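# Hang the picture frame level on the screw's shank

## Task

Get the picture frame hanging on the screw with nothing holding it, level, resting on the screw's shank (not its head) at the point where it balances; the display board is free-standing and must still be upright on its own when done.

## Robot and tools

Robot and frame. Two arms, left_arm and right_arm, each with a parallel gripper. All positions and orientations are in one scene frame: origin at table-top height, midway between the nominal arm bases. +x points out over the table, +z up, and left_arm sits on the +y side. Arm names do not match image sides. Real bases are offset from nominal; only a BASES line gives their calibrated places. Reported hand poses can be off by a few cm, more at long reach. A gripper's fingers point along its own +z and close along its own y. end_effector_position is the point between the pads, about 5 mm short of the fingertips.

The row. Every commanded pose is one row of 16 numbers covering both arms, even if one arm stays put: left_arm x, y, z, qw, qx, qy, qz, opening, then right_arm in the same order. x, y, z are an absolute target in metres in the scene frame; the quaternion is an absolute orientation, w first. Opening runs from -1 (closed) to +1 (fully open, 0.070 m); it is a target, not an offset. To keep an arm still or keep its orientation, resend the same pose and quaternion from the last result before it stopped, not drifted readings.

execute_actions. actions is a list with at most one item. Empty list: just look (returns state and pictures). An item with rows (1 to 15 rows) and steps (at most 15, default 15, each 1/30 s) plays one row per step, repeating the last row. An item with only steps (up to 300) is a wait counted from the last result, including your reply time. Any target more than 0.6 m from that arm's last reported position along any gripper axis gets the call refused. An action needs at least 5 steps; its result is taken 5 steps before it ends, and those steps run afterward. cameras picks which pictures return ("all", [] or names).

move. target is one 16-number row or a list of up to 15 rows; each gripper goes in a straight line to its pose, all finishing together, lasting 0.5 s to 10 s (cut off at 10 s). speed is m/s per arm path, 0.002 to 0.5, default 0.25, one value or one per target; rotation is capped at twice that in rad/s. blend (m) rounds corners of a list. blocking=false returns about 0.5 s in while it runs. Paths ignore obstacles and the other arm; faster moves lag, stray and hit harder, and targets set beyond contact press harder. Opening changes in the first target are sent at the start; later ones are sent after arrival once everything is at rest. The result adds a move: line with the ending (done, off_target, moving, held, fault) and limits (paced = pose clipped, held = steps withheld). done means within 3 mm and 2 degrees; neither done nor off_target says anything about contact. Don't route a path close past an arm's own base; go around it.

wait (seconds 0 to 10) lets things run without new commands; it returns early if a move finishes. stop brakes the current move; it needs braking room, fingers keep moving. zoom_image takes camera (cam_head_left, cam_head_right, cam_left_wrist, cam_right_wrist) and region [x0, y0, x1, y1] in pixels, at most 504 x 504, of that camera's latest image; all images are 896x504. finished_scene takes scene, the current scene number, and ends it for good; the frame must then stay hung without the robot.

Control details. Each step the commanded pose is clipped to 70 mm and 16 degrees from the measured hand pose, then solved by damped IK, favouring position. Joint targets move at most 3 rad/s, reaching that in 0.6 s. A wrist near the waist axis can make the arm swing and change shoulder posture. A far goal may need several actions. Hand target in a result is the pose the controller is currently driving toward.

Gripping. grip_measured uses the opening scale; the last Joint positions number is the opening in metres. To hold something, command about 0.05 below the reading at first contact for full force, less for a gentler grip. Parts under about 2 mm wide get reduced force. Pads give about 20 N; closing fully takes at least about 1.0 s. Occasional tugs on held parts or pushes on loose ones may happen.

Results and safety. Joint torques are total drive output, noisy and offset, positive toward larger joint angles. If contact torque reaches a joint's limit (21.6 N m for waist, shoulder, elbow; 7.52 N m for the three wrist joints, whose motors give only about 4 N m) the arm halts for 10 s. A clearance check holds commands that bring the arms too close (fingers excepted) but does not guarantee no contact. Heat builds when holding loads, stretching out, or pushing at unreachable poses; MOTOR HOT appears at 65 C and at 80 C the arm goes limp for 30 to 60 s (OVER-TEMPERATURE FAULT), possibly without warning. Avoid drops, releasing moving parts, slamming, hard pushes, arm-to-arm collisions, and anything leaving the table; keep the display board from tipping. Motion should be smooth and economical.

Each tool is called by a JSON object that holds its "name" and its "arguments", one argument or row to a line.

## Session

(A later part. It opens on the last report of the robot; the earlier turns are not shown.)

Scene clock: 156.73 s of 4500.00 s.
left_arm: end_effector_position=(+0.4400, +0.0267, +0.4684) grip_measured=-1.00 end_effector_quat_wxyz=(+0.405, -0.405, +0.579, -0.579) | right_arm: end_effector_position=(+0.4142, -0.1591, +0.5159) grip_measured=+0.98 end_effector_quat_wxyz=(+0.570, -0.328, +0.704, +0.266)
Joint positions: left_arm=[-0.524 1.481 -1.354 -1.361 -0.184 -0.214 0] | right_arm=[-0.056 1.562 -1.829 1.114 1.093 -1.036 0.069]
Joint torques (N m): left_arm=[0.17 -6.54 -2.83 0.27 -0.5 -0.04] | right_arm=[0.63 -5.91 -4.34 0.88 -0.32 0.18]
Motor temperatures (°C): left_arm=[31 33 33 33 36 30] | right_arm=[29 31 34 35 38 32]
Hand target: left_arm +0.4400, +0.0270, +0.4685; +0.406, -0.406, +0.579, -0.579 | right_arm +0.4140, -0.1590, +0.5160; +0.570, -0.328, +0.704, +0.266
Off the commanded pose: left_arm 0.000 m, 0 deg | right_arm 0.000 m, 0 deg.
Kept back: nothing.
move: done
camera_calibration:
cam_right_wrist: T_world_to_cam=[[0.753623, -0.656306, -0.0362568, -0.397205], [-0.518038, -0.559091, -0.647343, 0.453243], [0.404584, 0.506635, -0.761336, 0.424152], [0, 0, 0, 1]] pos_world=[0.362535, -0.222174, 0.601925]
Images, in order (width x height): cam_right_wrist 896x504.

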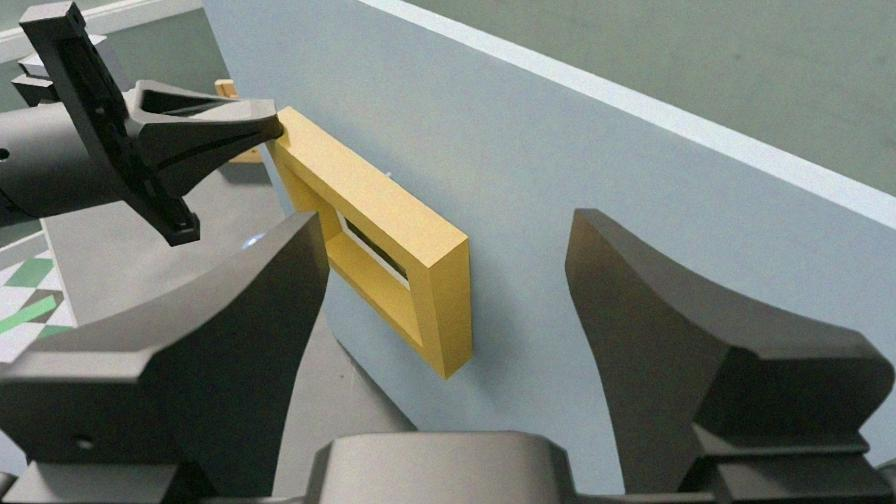

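{"name": "move", "arguments": {
  "target": [
    [0.440, 0.027, 0.4677, 0.4056, -0.4056, 0.5792, -0.5792, -1, 0.414, -0.159, 0.516, 0.5703, -0.3284, 0.7043, 0.2659, 1]
  ],
  "speed": 0.01,
  "cameras": []
}}

{"name": "move", "arguments": {
  "target": [
    [0.440, 0.027, 0.474, 0.4056, -0.4056, 0.5792, -0.5792, -1, 0.414, -0.159, 0.516, 0.5703, -0.3284, 0.7043, 0.2659, 1],
    [0.43, 0.031, 0.488, 0.4056, -0.4056, 0.5792, -0.5792, -1, 0.414, -0.159, 0.516, 0.5703, -0.3284, 0.7043, 0.2659, 1],
    [0.36, 0.056, 0.488, 0.4056, -0.4056, 0.5792, -0.5792, -1, 0.414, -0.159, 0.516, 0.5703, -0.3284, 0.7043, 0.2659, 1]
  ],
  "speed": [0.02, 0.06, 0.12],
  "cameras": ["cam_right_wrist", "cam_left_wrist", "cam_head_left", "cam_head_right"]
}}

{"name": "zoom_image", "arguments": {
  "camera": "cam_right_wrist",
  "region": [240, 80, 500, 400]
}}

Scene clock: 158.00 s of 4500.00 s.
left_arm: end_effector_position=(+0.4400, +0.0268, +0.4678) grip_measured=-1.00 end_effector_quat_wxyz=(+0.405, -0.405, +0.579, -0.579) | right_arm: end_effector_position=(+0.4142, -0.1591, +0.5159) grip_measured=+0.98 end_effector_quat_wxyz=(+0.570, -0.328, +0.704, +0.266)
Joint positions: left_arm=[-0.524 1.481 -1.351 -1.344 -0.185 -0.231 0] | right_arm=[-0.056 1.562 -1.829 1.114 1.093 -1.036 0.069]
Joint torques (N m): left_arm=[0.16 -6.72 -2.8 0.34 -0.55 -0.15] | right_arm=[0.6 -5.9 -4.33 0.88 -0.33 0.18]
Motor temperatures (°C): left_arm=[31 33 33 33 36 30] | right_arm=[29 31 34 35 38 32]
Hand target: left_arm +0.4400, +0.0270, +0.4677; +0.406, -0.406, +0.579, -0.579 | right_arm +0.4140, -0.1590, +0.5160; +0.570, -0.328, +0.704, +0.266
Off the commanded pose: left_arm 0.000 m, 0 deg | right_arm 0.000 m, 0 deg.
Kept back: nothing.
move: done
No camera images: "cameras" was empty.

Scene clock: 159.57 s of 4500.00 s.
left_arm: end_effector_position=(+0.3592, +0.0564, +0.4884) grip_measured=-1.00 end_effector_quat_wxyz=(+0.408, -0.404, +0.575, -0.582) | right_arm: end_effector_position=(+0.4142, -0.1591, +0.5159) grip_measured=+0.98 end_effector_quat_wxyz=(+0.570, -0.328, +0.704, +0.266)
Joint positions: left_arm=[-0.613 1.193 -1.168 -1.752 -0.277 0.19 0] | right_arm=[-0.056 1.562 -1.829 1.114 1.093 -1.036 0.069]
Joint torques (N m): left_arm=[0.31 -2.82 -3.82 0.22 0.3 0.11] | right_arm=[0.63 -5.81 -4.35 0.87 -0.33 0.17]
Motor temperatures (°C): left_arm=[31 33 33 33 36 30] | right_arm=[29 31 34 35 38 32]
Hand target: left_arm +0.3600, +0.0559, +0.4878; +0.408, -0.404, +0.576, -0.581 | right_arm +0.4140, -0.1590, +0.5160; +0.570, -0.328, +0.704, +0.266
Off the commanded pose: left_arm 0.001 m, 1 deg | right_arm 0.000 m, 0 deg.
joint sent to its limit (left arm) — joint 4 (forearm roll), lower limit.
Kept back: nothing.
move: done
camera_calibration:
cam_left_wrist: T_world_to_cam=[[0.00791452, -0.0138783, 0.999872, -0.486891], [-0.808067, -0.589088, -0.00178031, 0.324932], [0.589037, -0.80795, -0.015877, -0.0365568], [0, 0, 0, 1]] pos_world=[0.287954, 0.15512, 0.486827]
cam_right_wrist: T_world_to_cam=[[0.753623, -0.656306, -0.0362568, -0.397205], [-0.518038, -0.559091, -0.647343, 0.453243], [0.404584, 0.506635, -0.761336, 0.424152], [0, 0, 0, 1]] pos_world=[0.362535, -0.222174, 0.601925]

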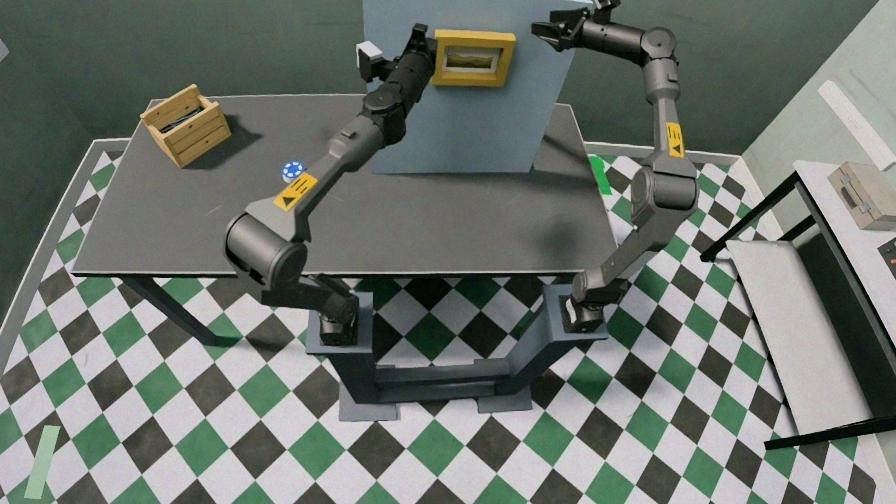

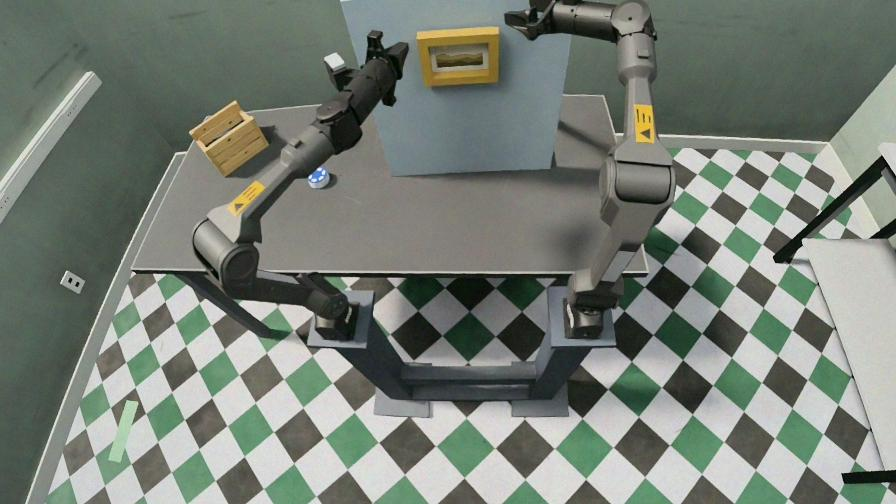

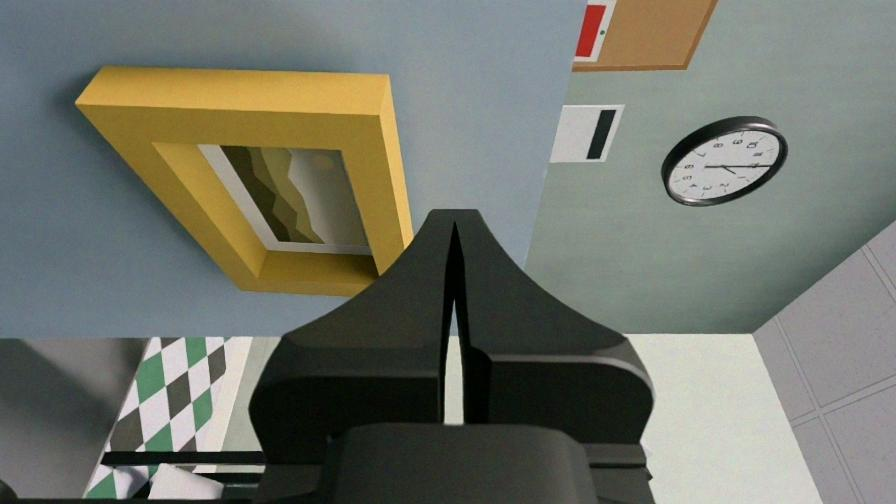

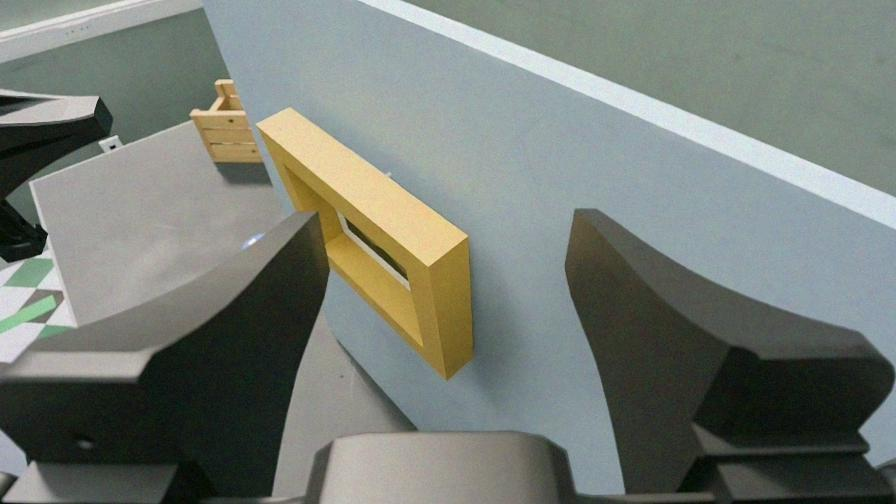

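Scaled by 1.575 from the camera's 896x504 image, which has a finer 1280x720 frame.

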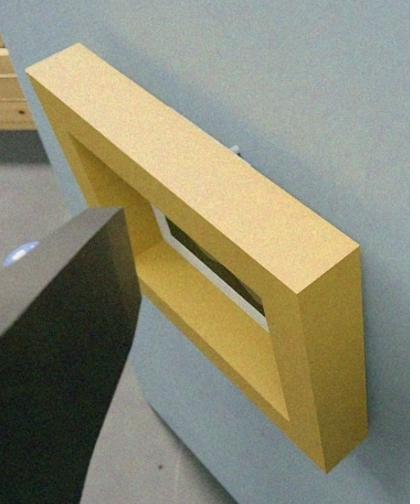

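{"name": "move", "arguments": {
  "target": [
    [0.31, 0.12, 0.45, 0.4056, -0.4056, 0.5792, -0.5792, -1, 0.412, -0.084, 0.50, 0.4870, -0.3564, 0.7644, 0.2271, 1]
  ],
  "speed": 0.12,
  "cameras": ["cam_right_wrist", "cam_head_left", "cam_head_right"]
}}

{"name": "zoom_image", "arguments": {
  "camera": "cam_right_wrist",
  "region": [410, 120, 520, 220]
}}

{"name": "zoom_image", "arguments": {
  "camera": "cam_head_left",
  "region": [360, 0, 600, 180]
}}

Scene clock: 162.20 s of 4500.00 s.
left_arm: end_effector_position=(+0.3097, +0.1203, +0.4496) grip_measured=-1.00 end_effector_quat_wxyz=(+0.411, -0.404, +0.574, -0.582) | right_arm: end_effector_position=(+0.4119, -0.0836, +0.5000) grip_measured=+0.98 end_effector_quat_wxyz=(+0.487, -0.357, +0.764, +0.227)
Joint positions: left_arm=[-0.396 0.905 -0.844 -1.752 -0.059 0.183 0] | right_arm=[0.264 1.701 -2.151 0.628 1.147 -0.591 0.069]
Joint torques (N m): left_arm=[-0.9 -1.06 -4.3 0.04 -0.05 -0.11] | right_arm=[-0.46 -6.42 -3.27 0.58 -0.76 -0.14]
Motor temperatures (°C): left_arm=[31 32 33 32 36 30] | right_arm=[29 31 34 35 38 32]
Hand target: left_arm +0.3101, +0.1199, +0.4498; +0.410, -0.404, +0.574, -0.583 | right_arm +0.4120, -0.0840, +0.5000; +0.487, -0.356, +0.764, +0.227
Off the commanded pose: left_arm 0.001 m, 1 deg | right_arm 0.000 m, 0 deg.
joint sent to its limit (left arm) — joint 4 (forearm roll), lower limit.
Kept back: nothing.
move: done
camera_calibration:
cam_right_wrist: T_world_to_cam=[[0.749534, -0.661246, -0.0308568, -0.347942], [-0.598345, -0.65682, -0.45888, 0.41464], [0.283166, 0.362409, -0.887962, 0.475984], [0, 0, 0, 1]] pos_world=[0.374109, -0.130233, 0.60219]
Images, in order (width x height): cam_head_left 896x504, cam_head_right 896x504, cam_right_wrist 896x504.

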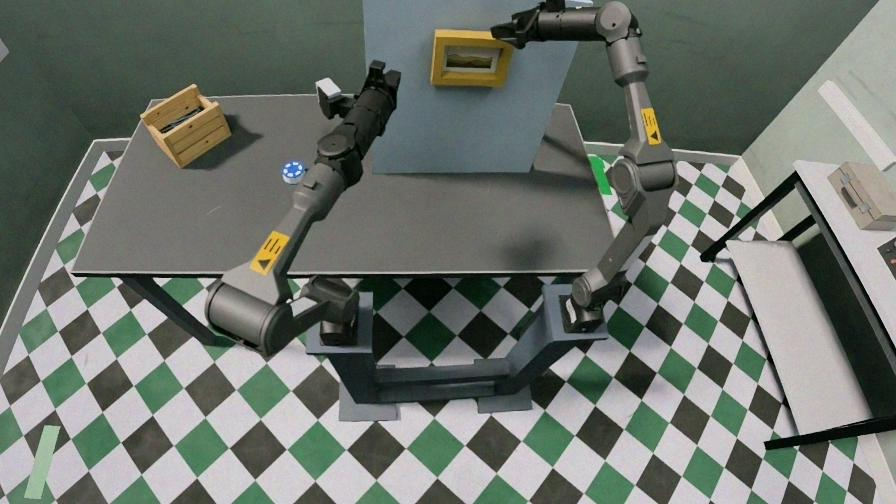

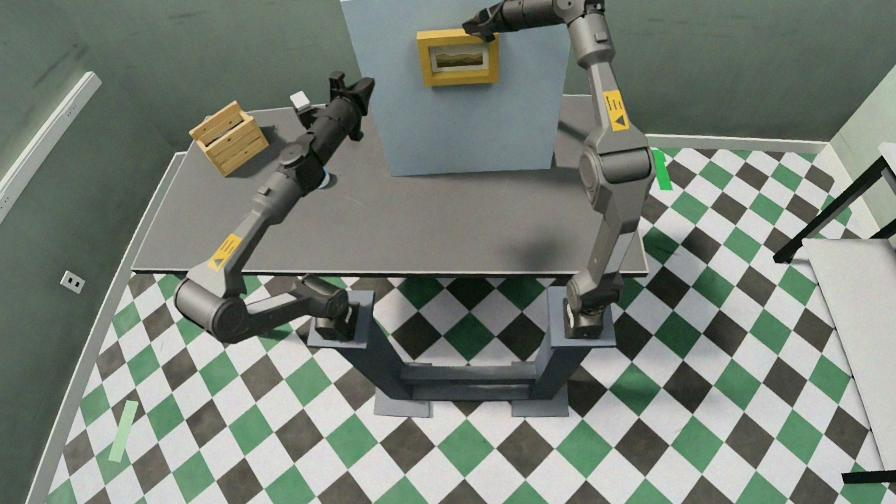

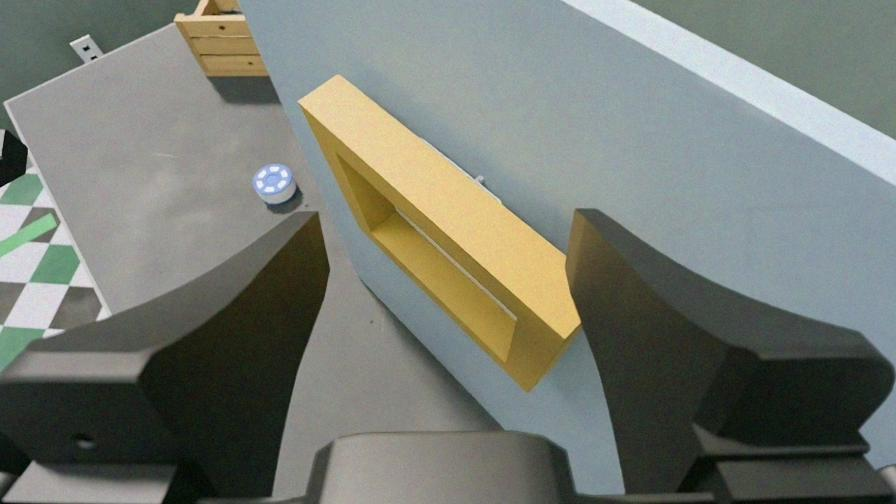

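Scaled by 4.582 from the camera's 896x504 image, which has a finer 1280x720 frame.

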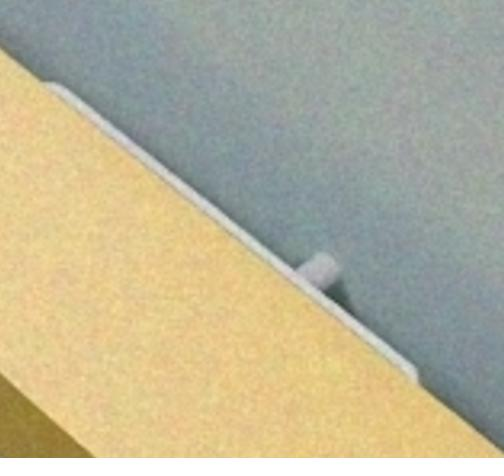

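Scaled by 2.100 from the camera's 896x504 image, which has a finer 1280x720 frame.

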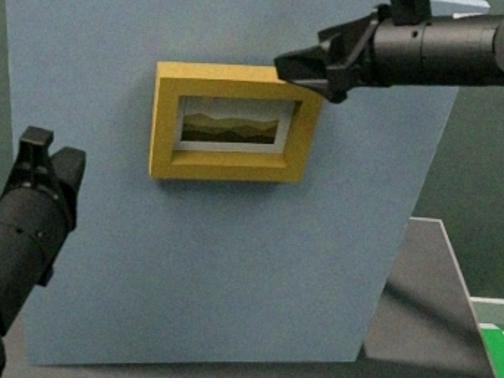

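{"name": "move", "arguments": {
  "target": [
    [0.31, 0.10, 0.45, 0.4056, -0.4056, 0.5792, -0.5792, -1, 0.414, -0.159, 0.516, 0.5703, -0.3284, 0.7043, 0.2659, 1],
    [0.375, -0.042, 0.4505, 0.4056, -0.4056, 0.5792, -0.5792, -1, 0.414, -0.159, 0.516, 0.5703, -0.3284, 0.7043, 0.2659, 1],
    [0.4225, -0.0594, 0.4505, 0.4056, -0.4056, 0.5792, -0.5792, -1, 0.414, -0.159, 0.516, 0.5703, -0.3284, 0.7043, 0.2659, 1]
  ],
  "speed": [0.12, 0.12, 0.06],
  "cameras": ["cam_right_wrist", "cam_left_wrist"]
}}

{"name": "zoom_image", "arguments": {
  "camera": "cam_right_wrist",
  "region": [240, 80, 500, 400]
}}

Scene clock: 168.50 s of 4500.00 s.
left_arm: end_effector_position=(+0.4229, -0.0596, +0.4502) grip_measured=-1.00 end_effector_quat_wxyz=(+0.406, -0.406, +0.579, -0.579) | right_arm: end_effector_position=(+0.4142, -0.1591, +0.5159) grip_measured=+0.98 end_effector_quat_wxyz=(+0.571, -0.328, +0.704, +0.266)
Joint positions: left_arm=[-0.801 1.623 -1.443 -1.386 -0.466 -0.206 0] | right_arm=[-0.056 1.562 -1.829 1.114 1.093 -1.036 0.069]
Joint torques (N m): left_arm=[-0.41 -7.13 -2.89 0.36 -0.44 0.04] | right_arm=[0.73 -6.03 -4.42 0.74 -0.31 0.25]
Motor temperatures (°C): left_arm=[31 32 33 32 36 30] | right_arm=[29 31 34 35 38 32]
Hand target: left_arm +0.4225, -0.0594, +0.4505; +0.406, -0.406, +0.579, -0.579 | right_arm +0.4140, -0.1590, +0.5160; +0.570, -0.328, +0.704, +0.266
Off the commanded pose: left_arm 0.001 m, 0 deg | right_arm 0.000 m, 0 deg.
Kept back: nothing.
move: done
camera_calibration:
cam_left_wrist: T_world_to_cam=[[0.0185276, -0.018577, 0.999656, -0.455467], [-0.809569, -0.58701, 0.00409587, 0.306123], [0.586732, -0.809366, -0.0259152, -0.162999], [0, 0, 0, 1]] pos_world=[0.351903, 0.0393101, 0.449832]
cam_right_wrist: T_world_to_cam=[[0.753571, -0.656374, -0.036104, -0.397289], [-0.517956, -0.559042, -0.647451, 0.453296], [0.404787, 0.506601, -0.761251, 0.424082], [0, 0, 0, 1]] pos_world=[0.36251, -0.222199, 0.601976]
Images, in order (width x height): cam_left_wrist 896x504, cam_right_wrist 896x504.

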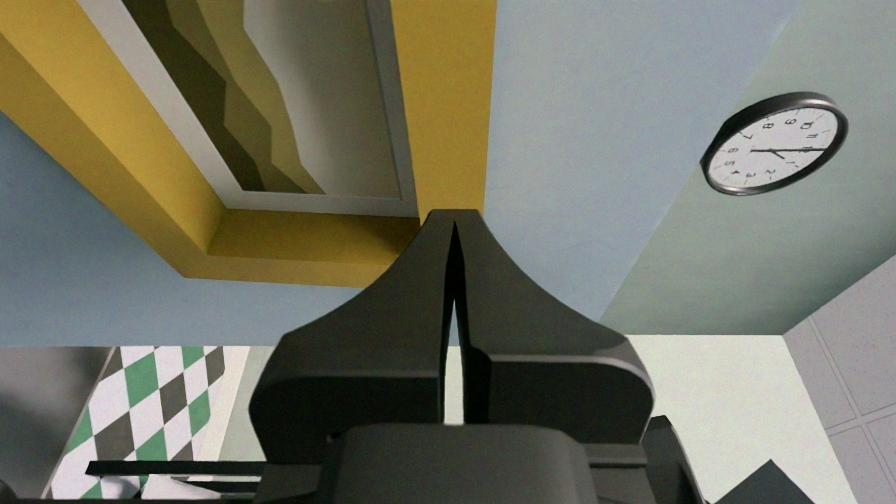

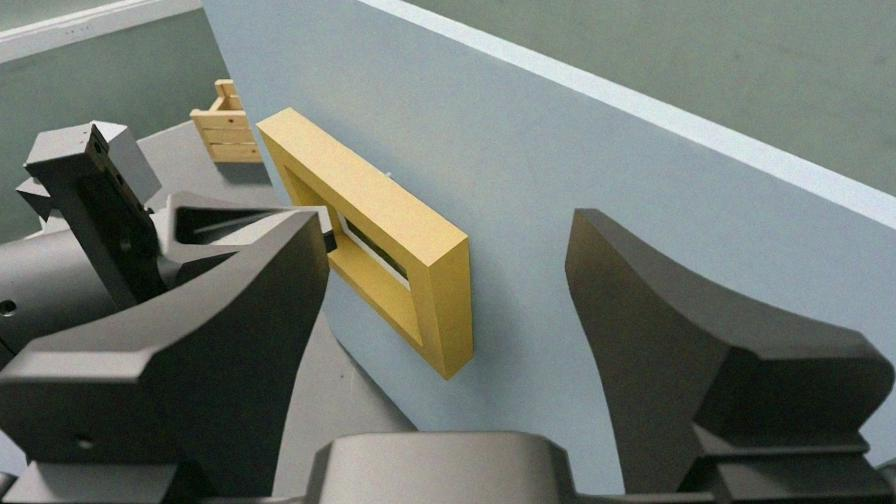

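Scaled by 1.575 from the camera's 896x504 image, which has a finer 1280x720 frame.

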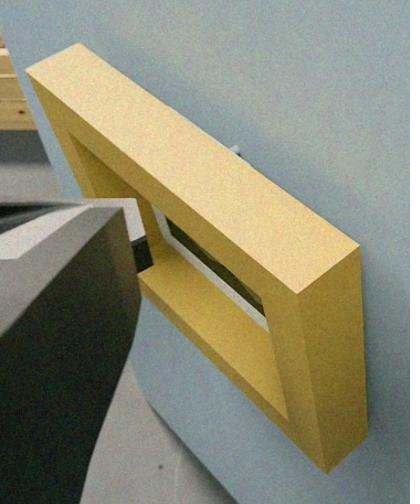

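{"name": "move", "arguments": {
  "target": [
    [0.4285, -0.0616, 0.4505, 0.4056, -0.4056, 0.5792, -0.5792, -1, 0.414, -0.159, 0.516, 0.5703, -0.3284, 0.7043, 0.2659, 1]
  ],
  "speed": 0.015,
  "cameras": ["cam_right_wrist"]
}}

{"name": "zoom_image", "arguments": {
  "camera": "cam_right_wrist",
  "region": [240, 80, 500, 400]
}}

{"name": "move", "arguments": {
  "target": [
    [0.4310, -0.0616, 0.4505, 0.4056, -0.4056, 0.5792, -0.5792, -1, 0.414, -0.159, 0.516, 0.5703, -0.3284, 0.7043, 0.2659, 1]
  ],
  "speed": 0.01,
  "cameras": ["cam_right_wrist"]
}}

{"name": "zoom_image", "arguments": {
  "camera": "cam_right_wrist",
  "region": [240, 80, 500, 400]
}}

Scene clock: 169.70 s of 4500.00 s.
left_arm: end_effector_position=(+0.4284, -0.0615, +0.4508) grip_measured=-1.00 end_effector_quat_wxyz=(+0.406, -0.406, +0.579, -0.579) | right_arm: end_effector_position=(+0.4142, -0.1591, +0.5159) grip_measured=+0.98 end_effector_quat_wxyz=(+0.571, -0.328, +0.704, +0.266)
Joint positions: left_arm=[-0.793 1.641 -1.467 -1.391 -0.457 -0.2 0] | right_arm=[-0.056 1.562 -1.829 1.114 1.093 -1.036 0.069]
Joint torques (N m): left_arm=[0.49 -6.27 -3.78 0.31 -0.23 0.08] | right_arm=[0.68 -5.94 -4.39 0.74 -0.31 0.24]
Motor temperatures (°C): left_arm=[31 32 33 32 36 30] | right_arm=[29 31 34 35 38 32]
Hand target: left_arm +0.4285, -0.0616, +0.4505; +0.406, -0.406, +0.579, -0.579 | right_arm +0.4140, -0.1590, +0.5160; +0.570, -0.328, +0.704, +0.266
Off the commanded pose: left_arm 0.000 m, 0 deg | right_arm 0.000 m, 0 deg.
Kept back: nothing.
move: done
camera_calibration:
cam_right_wrist: T_world_to_cam=[[0.753571, -0.656374, -0.036104, -0.397289], [-0.517956, -0.559042, -0.647451, 0.453296], [0.404787, 0.506601, -0.761251, 0.424082], [0, 0, 0, 1]] pos_world=[0.36251, -0.222199, 0.601976]
Images, in order (width x height): cam_right_wrist 896x504.

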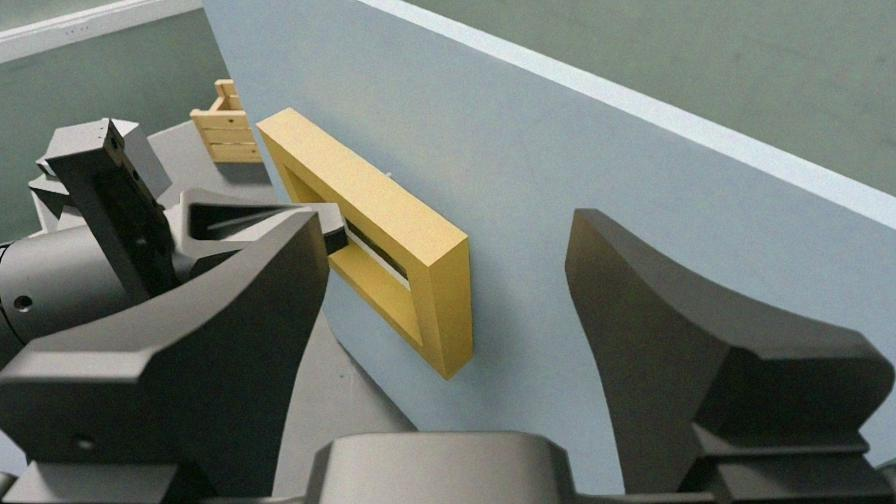

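Scaled by 1.575 from the camera's 896x504 image, which has a finer 1280x720 frame.

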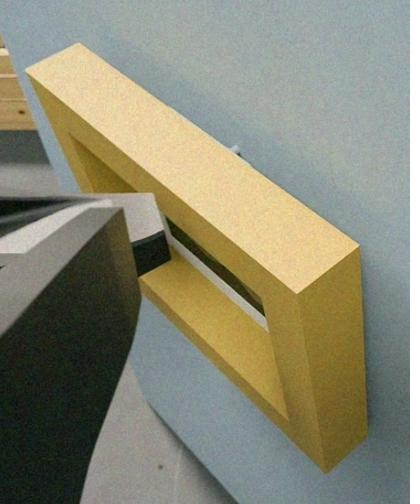

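Scene clock: 170.40 s of 4500.00 s.
left_arm: end_effector_position=(+0.4308, -0.0619, +0.4505) grip_measured=-1.00 end_effector_quat_wxyz=(+0.405, -0.405, +0.579, -0.579) | right_arm: end_effector_position=(+0.4142, -0.1591, +0.5159) grip_measured=+0.98 end_effector_quat_wxyz=(+0.571, -0.328, +0.704, +0.266)
Joint positions: left_arm=[-0.788 1.648 -1.475 -1.391 -0.451 -0.199 0] | right_arm=[-0.056 1.562 -1.829 1.114 1.093 -1.036 0.069]
Joint torques (N m): left_arm=[0.46 -6.19 -3.85 0.32 -0.22 0.12] | right_arm=[0.72 -5.84 -4.4 0.75 -0.31 0.24]
Motor temperatures (°C): left_arm=[31 32 33 32 36 30] | right_arm=[29 31 34 35 38 32]
Hand target: left_arm +0.4310, -0.0616, +0.4505; +0.406, -0.406, +0.579, -0.579 | right_arm +0.4140, -0.1590, +0.5160; +0.570, -0.328, +0.704, +0.266
Off the commanded pose: left_arm 0.000 m, 0 deg | right_arm 0.000 m, 0 deg.
Kept back: nothing.
move: done
camera_calibration:
cam_right_wrist: T_world_to_cam=[[0.753571, -0.656374, -0.036104, -0.397289], [-0.517956, -0.559042, -0.647451, 0.453296], [0.404787, 0.506601, -0.761251, 0.424082], [0, 0, 0, 1]] pos_world=[0.36251, -0.222199, 0.601976]
Images, in order (width x height): cam_right_wrist 896x504.

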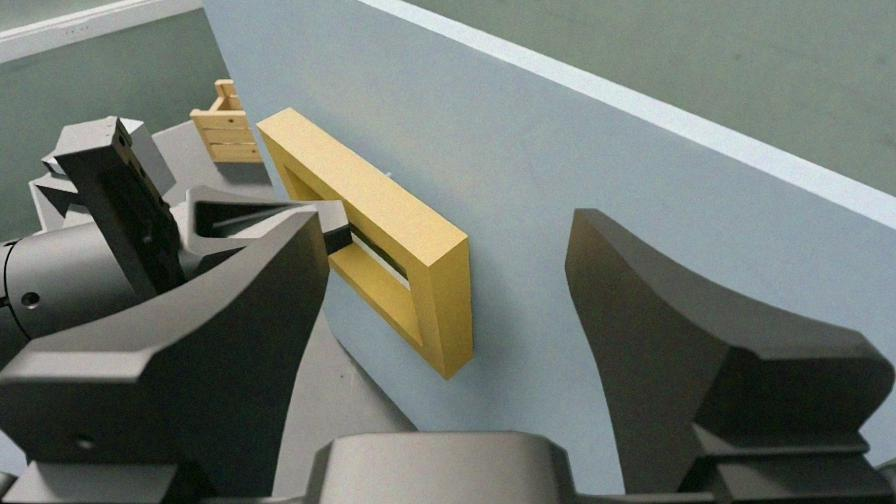

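Scaled by 1.575 from the camera's 896x504 image, which has a finer 1280x720 frame.

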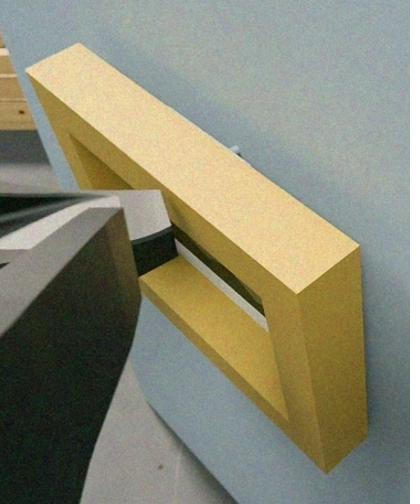

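{"name": "move", "arguments": {
  "target": [
    [0.4340, -0.0616, 0.4505, 0.4056, -0.4056, 0.5792, -0.5792, -1, 0.414, -0.159, 0.516, 0.5703, -0.3284, 0.7043, 0.2659, 1]
  ],
  "speed": 0.01,
  "cameras": ["cam_right_wrist"]
}}

{"name": "zoom_image", "arguments": {
  "camera": "cam_right_wrist",
  "region": [240, 80, 500, 400]
}}

{"name": "move", "arguments": {
  "target": [
    [0.4360, -0.0616, 0.4505, 0.4056, -0.4056, 0.5792, -0.5792, -1, 0.414, -0.159, 0.516, 0.5703, -0.3284, 0.7043, 0.2659, 1]
  ],
  "speed": 0.01,
  "cameras": ["cam_right_wrist"]
}}

{"name": "zoom_image", "arguments": {
  "camera": "cam_right_wrist",
  "region": [240, 80, 500, 400]
}}

Scene clock: 171.53 s of 4500.00 s.
left_arm: end_effector_position=(+0.4335, -0.0618, +0.4512) grip_measured=-1.00 end_effector_quat_wxyz=(+0.405, -0.405, +0.579, -0.580) | right_arm: end_effector_position=(+0.4142, -0.1591, +0.5159) grip_measured=+0.98 end_effector_quat_wxyz=(+0.571, -0.328, +0.704, +0.266)
Joint positions: left_arm=[-0.781 1.655 -1.485 -1.392 -0.443 -0.197 0] | right_arm=[-0.056 1.562 -1.829 1.114 1.093 -1.036 0.069]
Joint torques (N m): left_arm=[1.59 -5.73 -3.71 0.26 -0.54 0.1] | right_arm=[0.65 -5.78 -4.43 0.76 -0.31 0.23]
Motor temperatures (°C): left_arm=[31 32 33 32 36 30] | right_arm=[29 31 34 35 38 32]
Hand target: left_arm +0.4340, -0.0616, +0.4505; +0.406, -0.406, +0.579, -0.579 | right_arm +0.4140, -0.1590, +0.5160; +0.570, -0.328, +0.704, +0.266
Off the commanded pose: left_arm 0.001 m, 0 deg | right_arm 0.000 m, 0 deg.
Kept back: nothing.
move: done
camera_calibration:
cam_right_wrist: T_world_to_cam=[[0.753571, -0.656374, -0.036104, -0.397289], [-0.517956, -0.559042, -0.647451, 0.453296], [0.404787, 0.506601, -0.761251, 0.424082], [0, 0, 0, 1]] pos_world=[0.36251, -0.222199, 0.601976]
Images, in order (width x height): cam_right_wrist 896x504.

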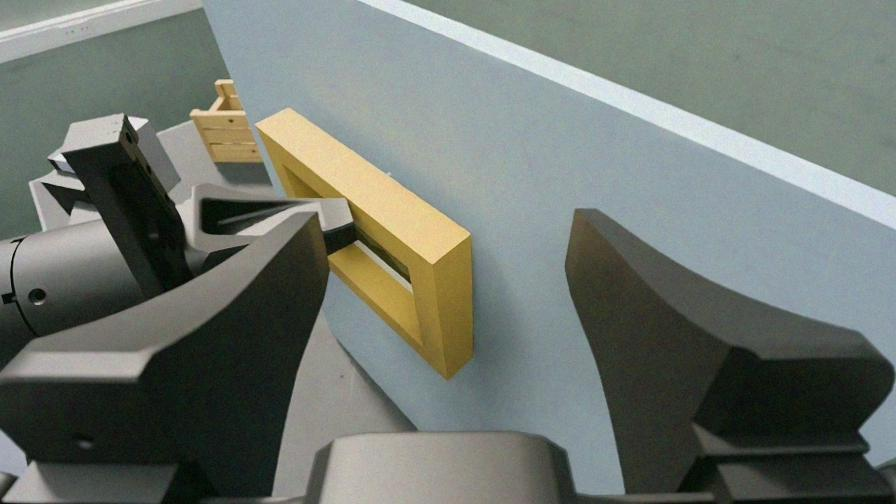

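Scaled by 1.575 from the camera's 896x504 image, which has a finer 1280x720 frame.

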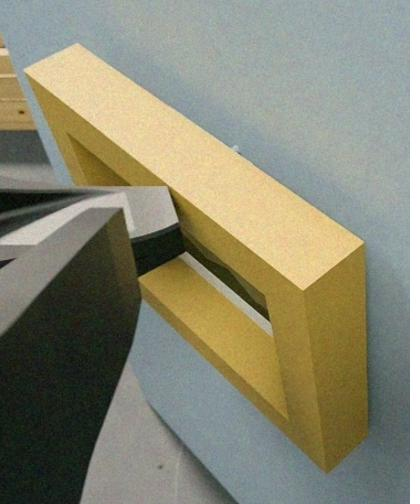

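Scene clock: 172.23 s of 4500.00 s.
left_arm: end_effector_position=(+0.4346, -0.0631, +0.4512) grip_measured=-1.00 end_effector_quat_wxyz=(+0.404, -0.404, +0.580, -0.581) | right_arm: end_effector_position=(+0.4142, -0.1591, +0.5159) grip_measured=+0.98 end_effector_quat_wxyz=(+0.571, -0.328, +0.704, +0.266)
Joint positions: left_arm=[-0.779 1.659 -1.49 -1.392 -0.437 -0.196 0] | right_arm=[-0.056 1.562 -1.829 1.114 1.093 -1.036 0.069]
Joint torques (N m): left_arm=[6.95 -3.87 -3.01 -0.02 -1.9 0.05] | right_arm=[0.7 -5.73 -4.4 0.76 -0.31 0.23]
Motor temperatures (°C): left_arm=[31 32 33 32 36 30] | right_arm=[29 31 34 35 38 32]
Hand target: left_arm +0.4360, -0.0616, +0.4505; +0.406, -0.406, +0.579, -0.579 | right_arm +0.4140, -0.1590, +0.5160; +0.570, -0.328, +0.704, +0.266
Off the commanded pose: left_arm 0.002 m, 0 deg | right_arm 0.000 m, 0 deg.
Kept back: nothing.
move: done
camera_calibration:
cam_right_wrist: T_world_to_cam=[[0.753571, -0.656374, -0.036104, -0.397289], [-0.517956, -0.559042, -0.647451, 0.453296], [0.404787, 0.506601, -0.761251, 0.424082], [0, 0, 0, 1]] pos_world=[0.36251, -0.222199, 0.601976]
Images, in order (width x height): cam_right_wrist 896x504.

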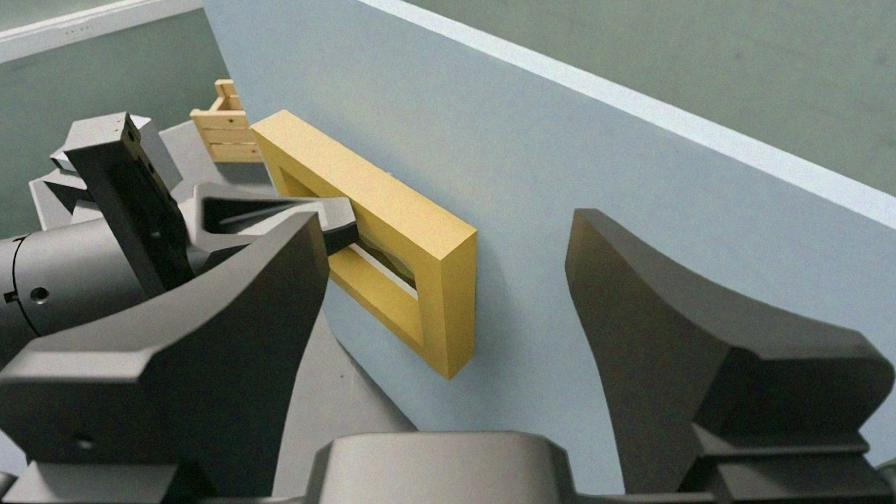

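Scaled by 1.575 from the camera's 896x504 image, which has a finer 1280x720 frame.

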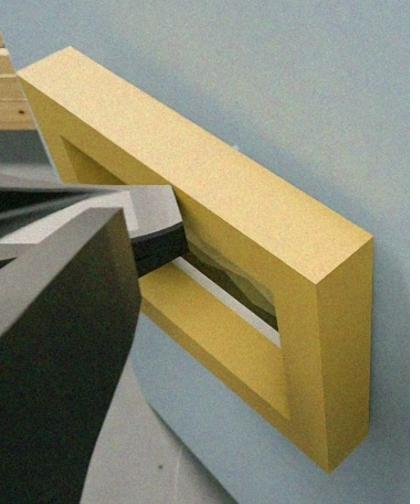

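{"name": "move", "arguments": {
  "target": [
    [0.4280, -0.0600, 0.4505, 0.4056, -0.4056, 0.5792, -0.5792, -1, 0.414, -0.159, 0.516, 0.5703, -0.3284, 0.7043, 0.2659, 1],
    [0.395, -0.048, 0.4505, 0.4056, -0.4056, 0.5792, -0.5792, -1, 0.414, -0.159, 0.516, 0.5703, -0.3284, 0.7043, 0.2659, 1]
  ],
  "speed": [0.02, 0.08],
  "cameras": ["cam_right_wrist", "cam_left_wrist"]
}}

{"name": "zoom_image", "arguments": {
  "camera": "cam_right_wrist",
  "region": [240, 80, 500, 400]
}}

Scene clock: 175.17 s of 4500.00 s.
left_arm: end_effector_position=(+0.3946, -0.0476, +0.4508) grip_measured=-1.00 end_effector_quat_wxyz=(+0.406, -0.406, +0.579, -0.579) | right_arm: end_effector_position=(+0.4142, -0.1591, +0.5159) grip_measured=+0.98 end_effector_quat_wxyz=(+0.571, -0.328, +0.704, +0.266)
Joint positions: left_arm=[-0.845 1.524 -1.33 -1.378 -0.512 -0.22 0] | right_arm=[-0.056 1.562 -1.829 1.114 1.093 -1.036 0.069]
Joint torques (N m): left_arm=[0.09 -5.25 -3.79 0.34 -0.21 -0.14] | right_arm=[0.68 -5.44 -4.39 0.78 -0.32 0.2]
Motor temperatures (°C): left_arm=[31 32 33 32 36 30] | right_arm=[29 31 34 35 38 32]
Hand target: left_arm +0.3950, -0.0480, +0.4505; +0.406, -0.406, +0.579, -0.579 | right_arm +0.4140, -0.1590, +0.5160; +0.570, -0.328, +0.704, +0.266
Off the commanded pose: left_arm 0.001 m, 0 deg | right_arm 0.000 m, 0 deg.
Kept back: nothing.
move: done
camera_calibration:
cam_left_wrist: T_world_to_cam=[[0.0175494, -0.0183447, 0.999678, -0.454861], [-0.809334, -0.587338, 0.00342991, 0.290472], [0.587086, -0.809134, -0.0251545, -0.137107], [0, 0, 0, 1]] pos_world=[0.323565, 0.0513234, 0.450269]
cam_right_wrist: T_world_to_cam=[[0.753571, -0.656374, -0.036104, -0.397289], [-0.517956, -0.559042, -0.647451, 0.453296], [0.404787, 0.506601, -0.761251, 0.424082], [0, 0, 0, 1]] pos_world=[0.36251, -0.222199, 0.601976]
Images, in order (width x height): cam_left_wrist 896x504, cam_right_wrist 896x504.

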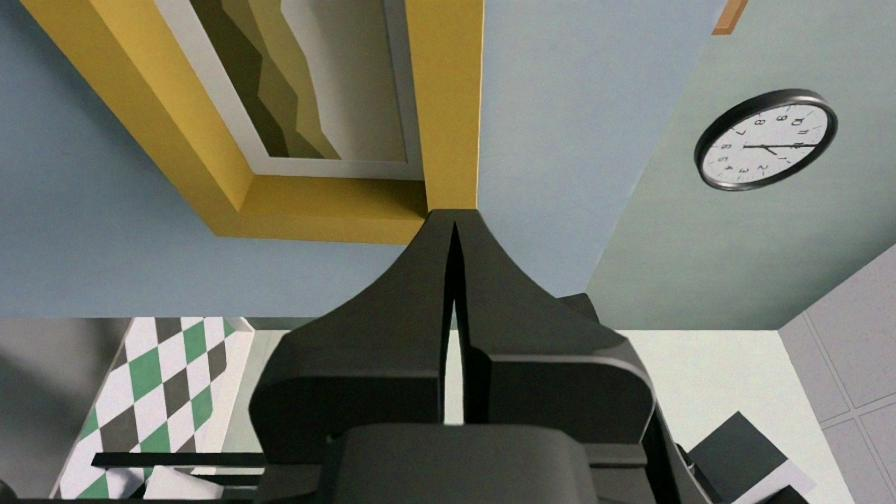

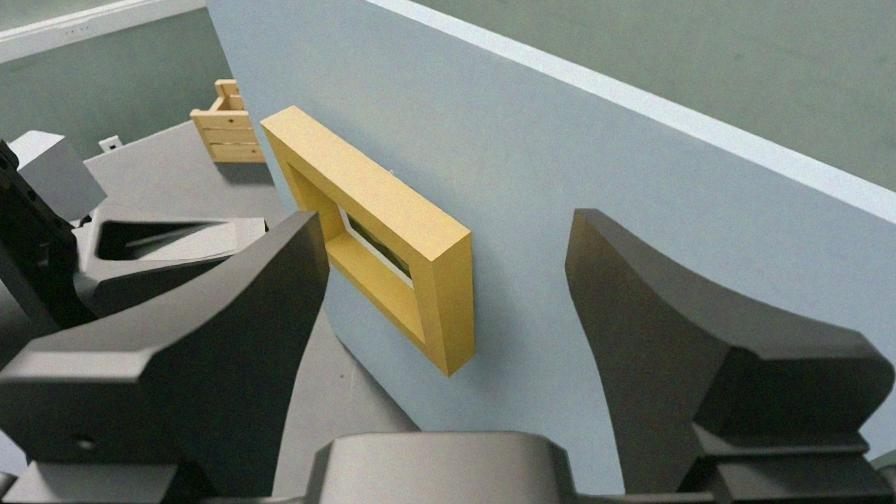

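Scaled by 1.575 from the camera's 896x504 image, which has a finer 1280x720 frame.

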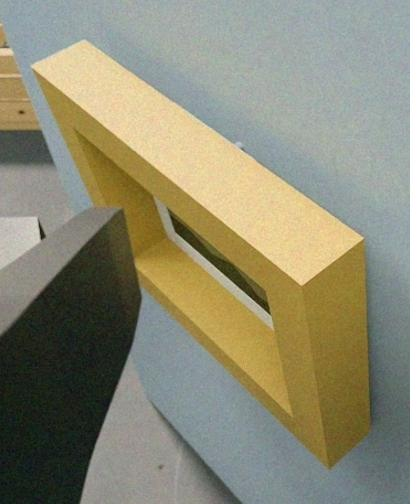

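{"name": "zoom_image", "arguments": {
  "camera": "cam_right_wrist",
  "region": [340, 0, 620, 160]
}}

{"name": "zoom_image", "arguments": {
  "camera": "cam_right_wrist",
  "region": [616, 80, 896, 240]
}}

{"name": "zoom_image", "arguments": {
  "camera": "cam_right_wrist",
  "region": [330, 120, 490, 260]
}}

Scaled by 1.800 from the camera's 896x504 image, which has a finer 1280x720 frame.

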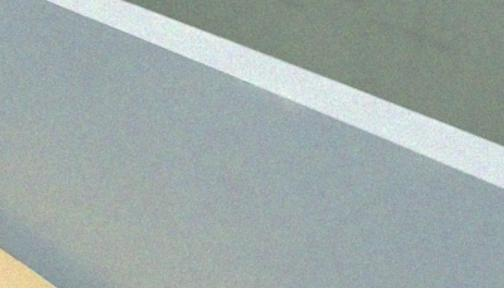

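Scaled by 1.800 from the camera's 896x504 image, which has a finer 1280x720 frame.

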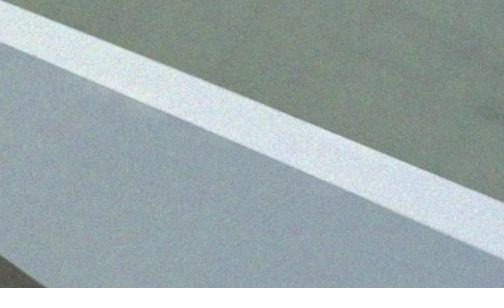

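Scaled by 3.150 from the camera's 896x504 image, which has a finer 1280x720 frame.

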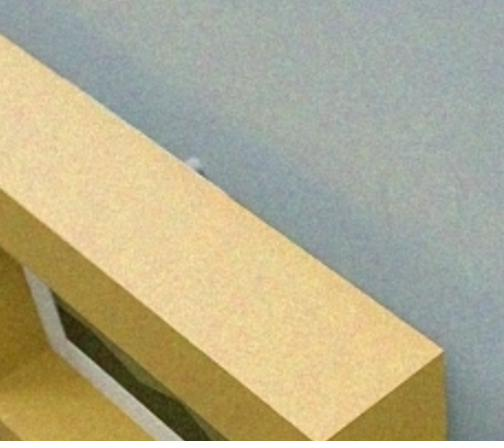

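{"name": "zoom_image", "arguments": {
  "camera": "cam_left_wrist",
  "region": [390, 0, 510, 110]
}}

{"name": "zoom_image", "arguments": {
  "camera": "cam_left_wrist",
  "region": [390, 100, 510, 210]
}}

{"name": "zoom_image", "arguments": {
  "camera": "cam_left_wrist",
  "region": [560, 0, 740, 160]
}}

{"name": "zoom_image", "arguments": {
  "camera": "cam_left_wrist",
  "region": [560, 150, 740, 310]
}}

Scaled by 4.200 from the camera's 896x504 image, which has a finer 1280x720 frame.

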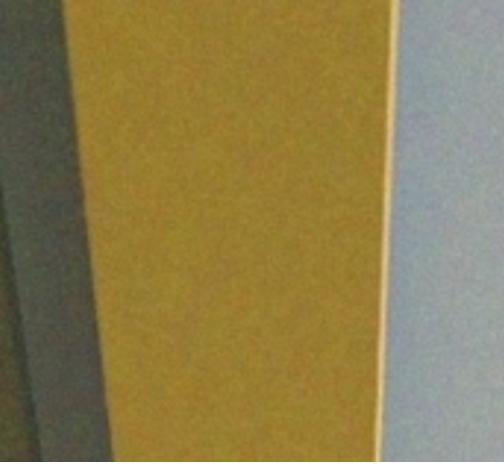

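Scaled by 4.200 from the camera's 896x504 image, which has a finer 1280x720 frame.

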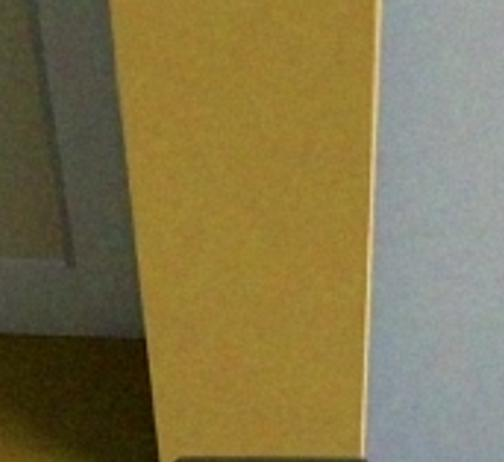

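Scaled by 2.800 from the camera's 896x504 image, which has a finer 1280x720 frame.

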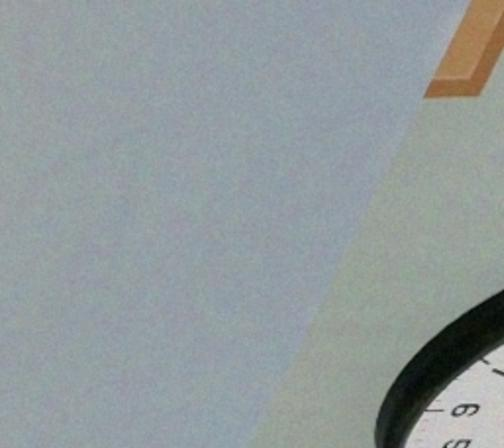

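Scaled by 2.800 from the camera's 896x504 image, which has a finer 1280x720 frame.

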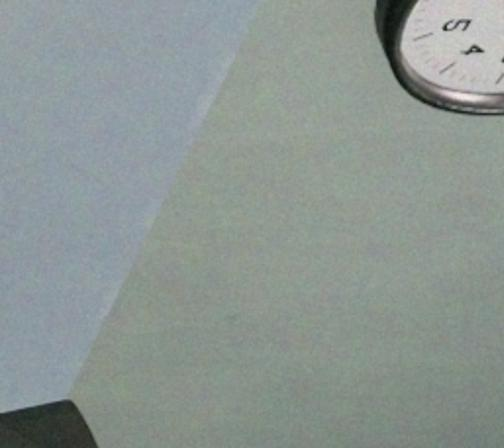

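{"name": "execute_actions", "arguments": {
  "actions": [],
  "cameras": ["cam_right_wrist", "cam_left_wrist", "cam_head_left"]
}}

Scene clock: 179.73 s of 4500.00 s.
left_arm: end_effector_position=(+0.3949, -0.0479, +0.4503) grip_measured=-1.00 end_effector_quat_wxyz=(+0.406, -0.406, +0.579, -0.579) | right_arm: end_effector_position=(+0.4142, -0.1591, +0.5159) grip_measured=+0.98 end_effector_quat_wxyz=(+0.571, -0.328, +0.704, +0.266)
Joint positions: left_arm=[-0.845 1.526 -1.331 -1.378 -0.512 -0.22 0] | right_arm=[-0.056 1.562 -1.829 1.114 1.093 -1.036 0.069]
Joint torques (N m): left_arm=[0.46 -5.37 -3.82 0.39 -0.22 -0.11] | right_arm=[0.65 -5.17 -4.35 0.8 -0.32 0.18]
Motor temperatures (°C): left_arm=[31 32 33 32 36 30] | right_arm=[29 31 34 35 38 32]
Hand target: left_arm +0.3950, -0.0480, +0.4505; +0.406, -0.406, +0.579, -0.579 | right_arm +0.4140, -0.1590, +0.5160; +0.570, -0.328, +0.704, +0.266
Off the commanded pose: left_arm 0.000 m, 0 deg | right_arm 0.000 m, 0 deg.
Steps of this call (1-137: nothing new was sent). Readings (end_effector_position of left_arm | right_arm):
1: (+0.3946, -0.0476, +0.4508) | (+0.4142, -0.1591, +0.5159)
2: (+0.3946, -0.0476, +0.4508) | (+0.4142, -0.1591, +0.5159)
4: (+0.3946, -0.0476, +0.4512) | (+0.4142, -0.1591, +0.5159)
8: (+0.3948, -0.0478, +0.4507) | (+0.4142, -0.1591, +0.5159)
137: the state above
camera_calibration:
cam_left_wrist: T_world_to_cam=[[0.0181364, -0.0190135, 0.999655, -0.454685], [-0.809332, -0.58734, 0.0035122, 0.290482], [0.587071, -0.809117, -0.0260405, -0.137211], [0, 0, 0, 1]] pos_world=[0.323896, 0.0509471, 0.449934]
cam_right_wrist: T_world_to_cam=[[0.753571, -0.656374, -0.036104, -0.397289], [-0.517956, -0.559042, -0.647451, 0.453296], [0.404787, 0.506601, -0.761251, 0.424082], [0, 0, 0, 1]] pos_world=[0.36251, -0.222199, 0.601976]
Images, in order (width x height): cam_head_left 896x504, cam_left_wrist 896x504, cam_right_wrist 896x504.

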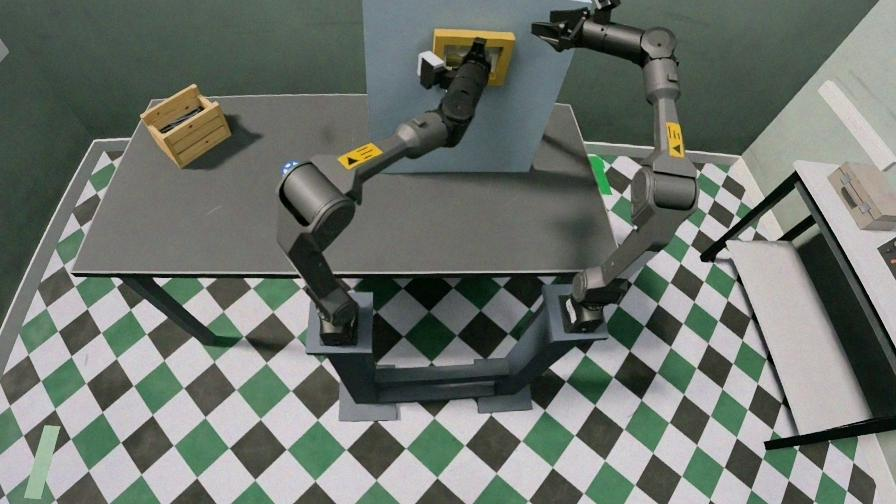

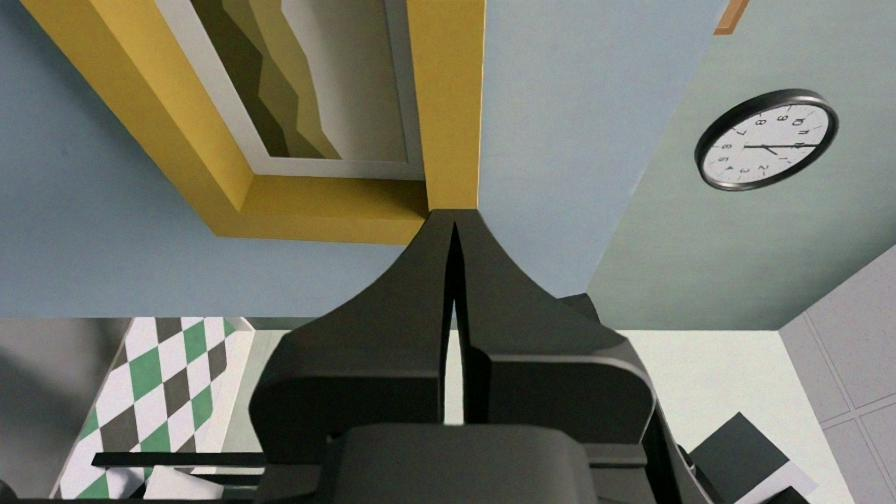

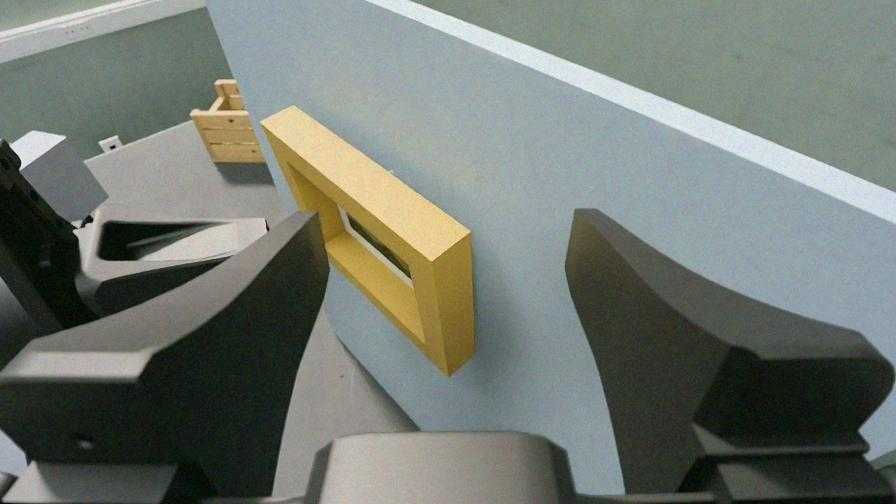

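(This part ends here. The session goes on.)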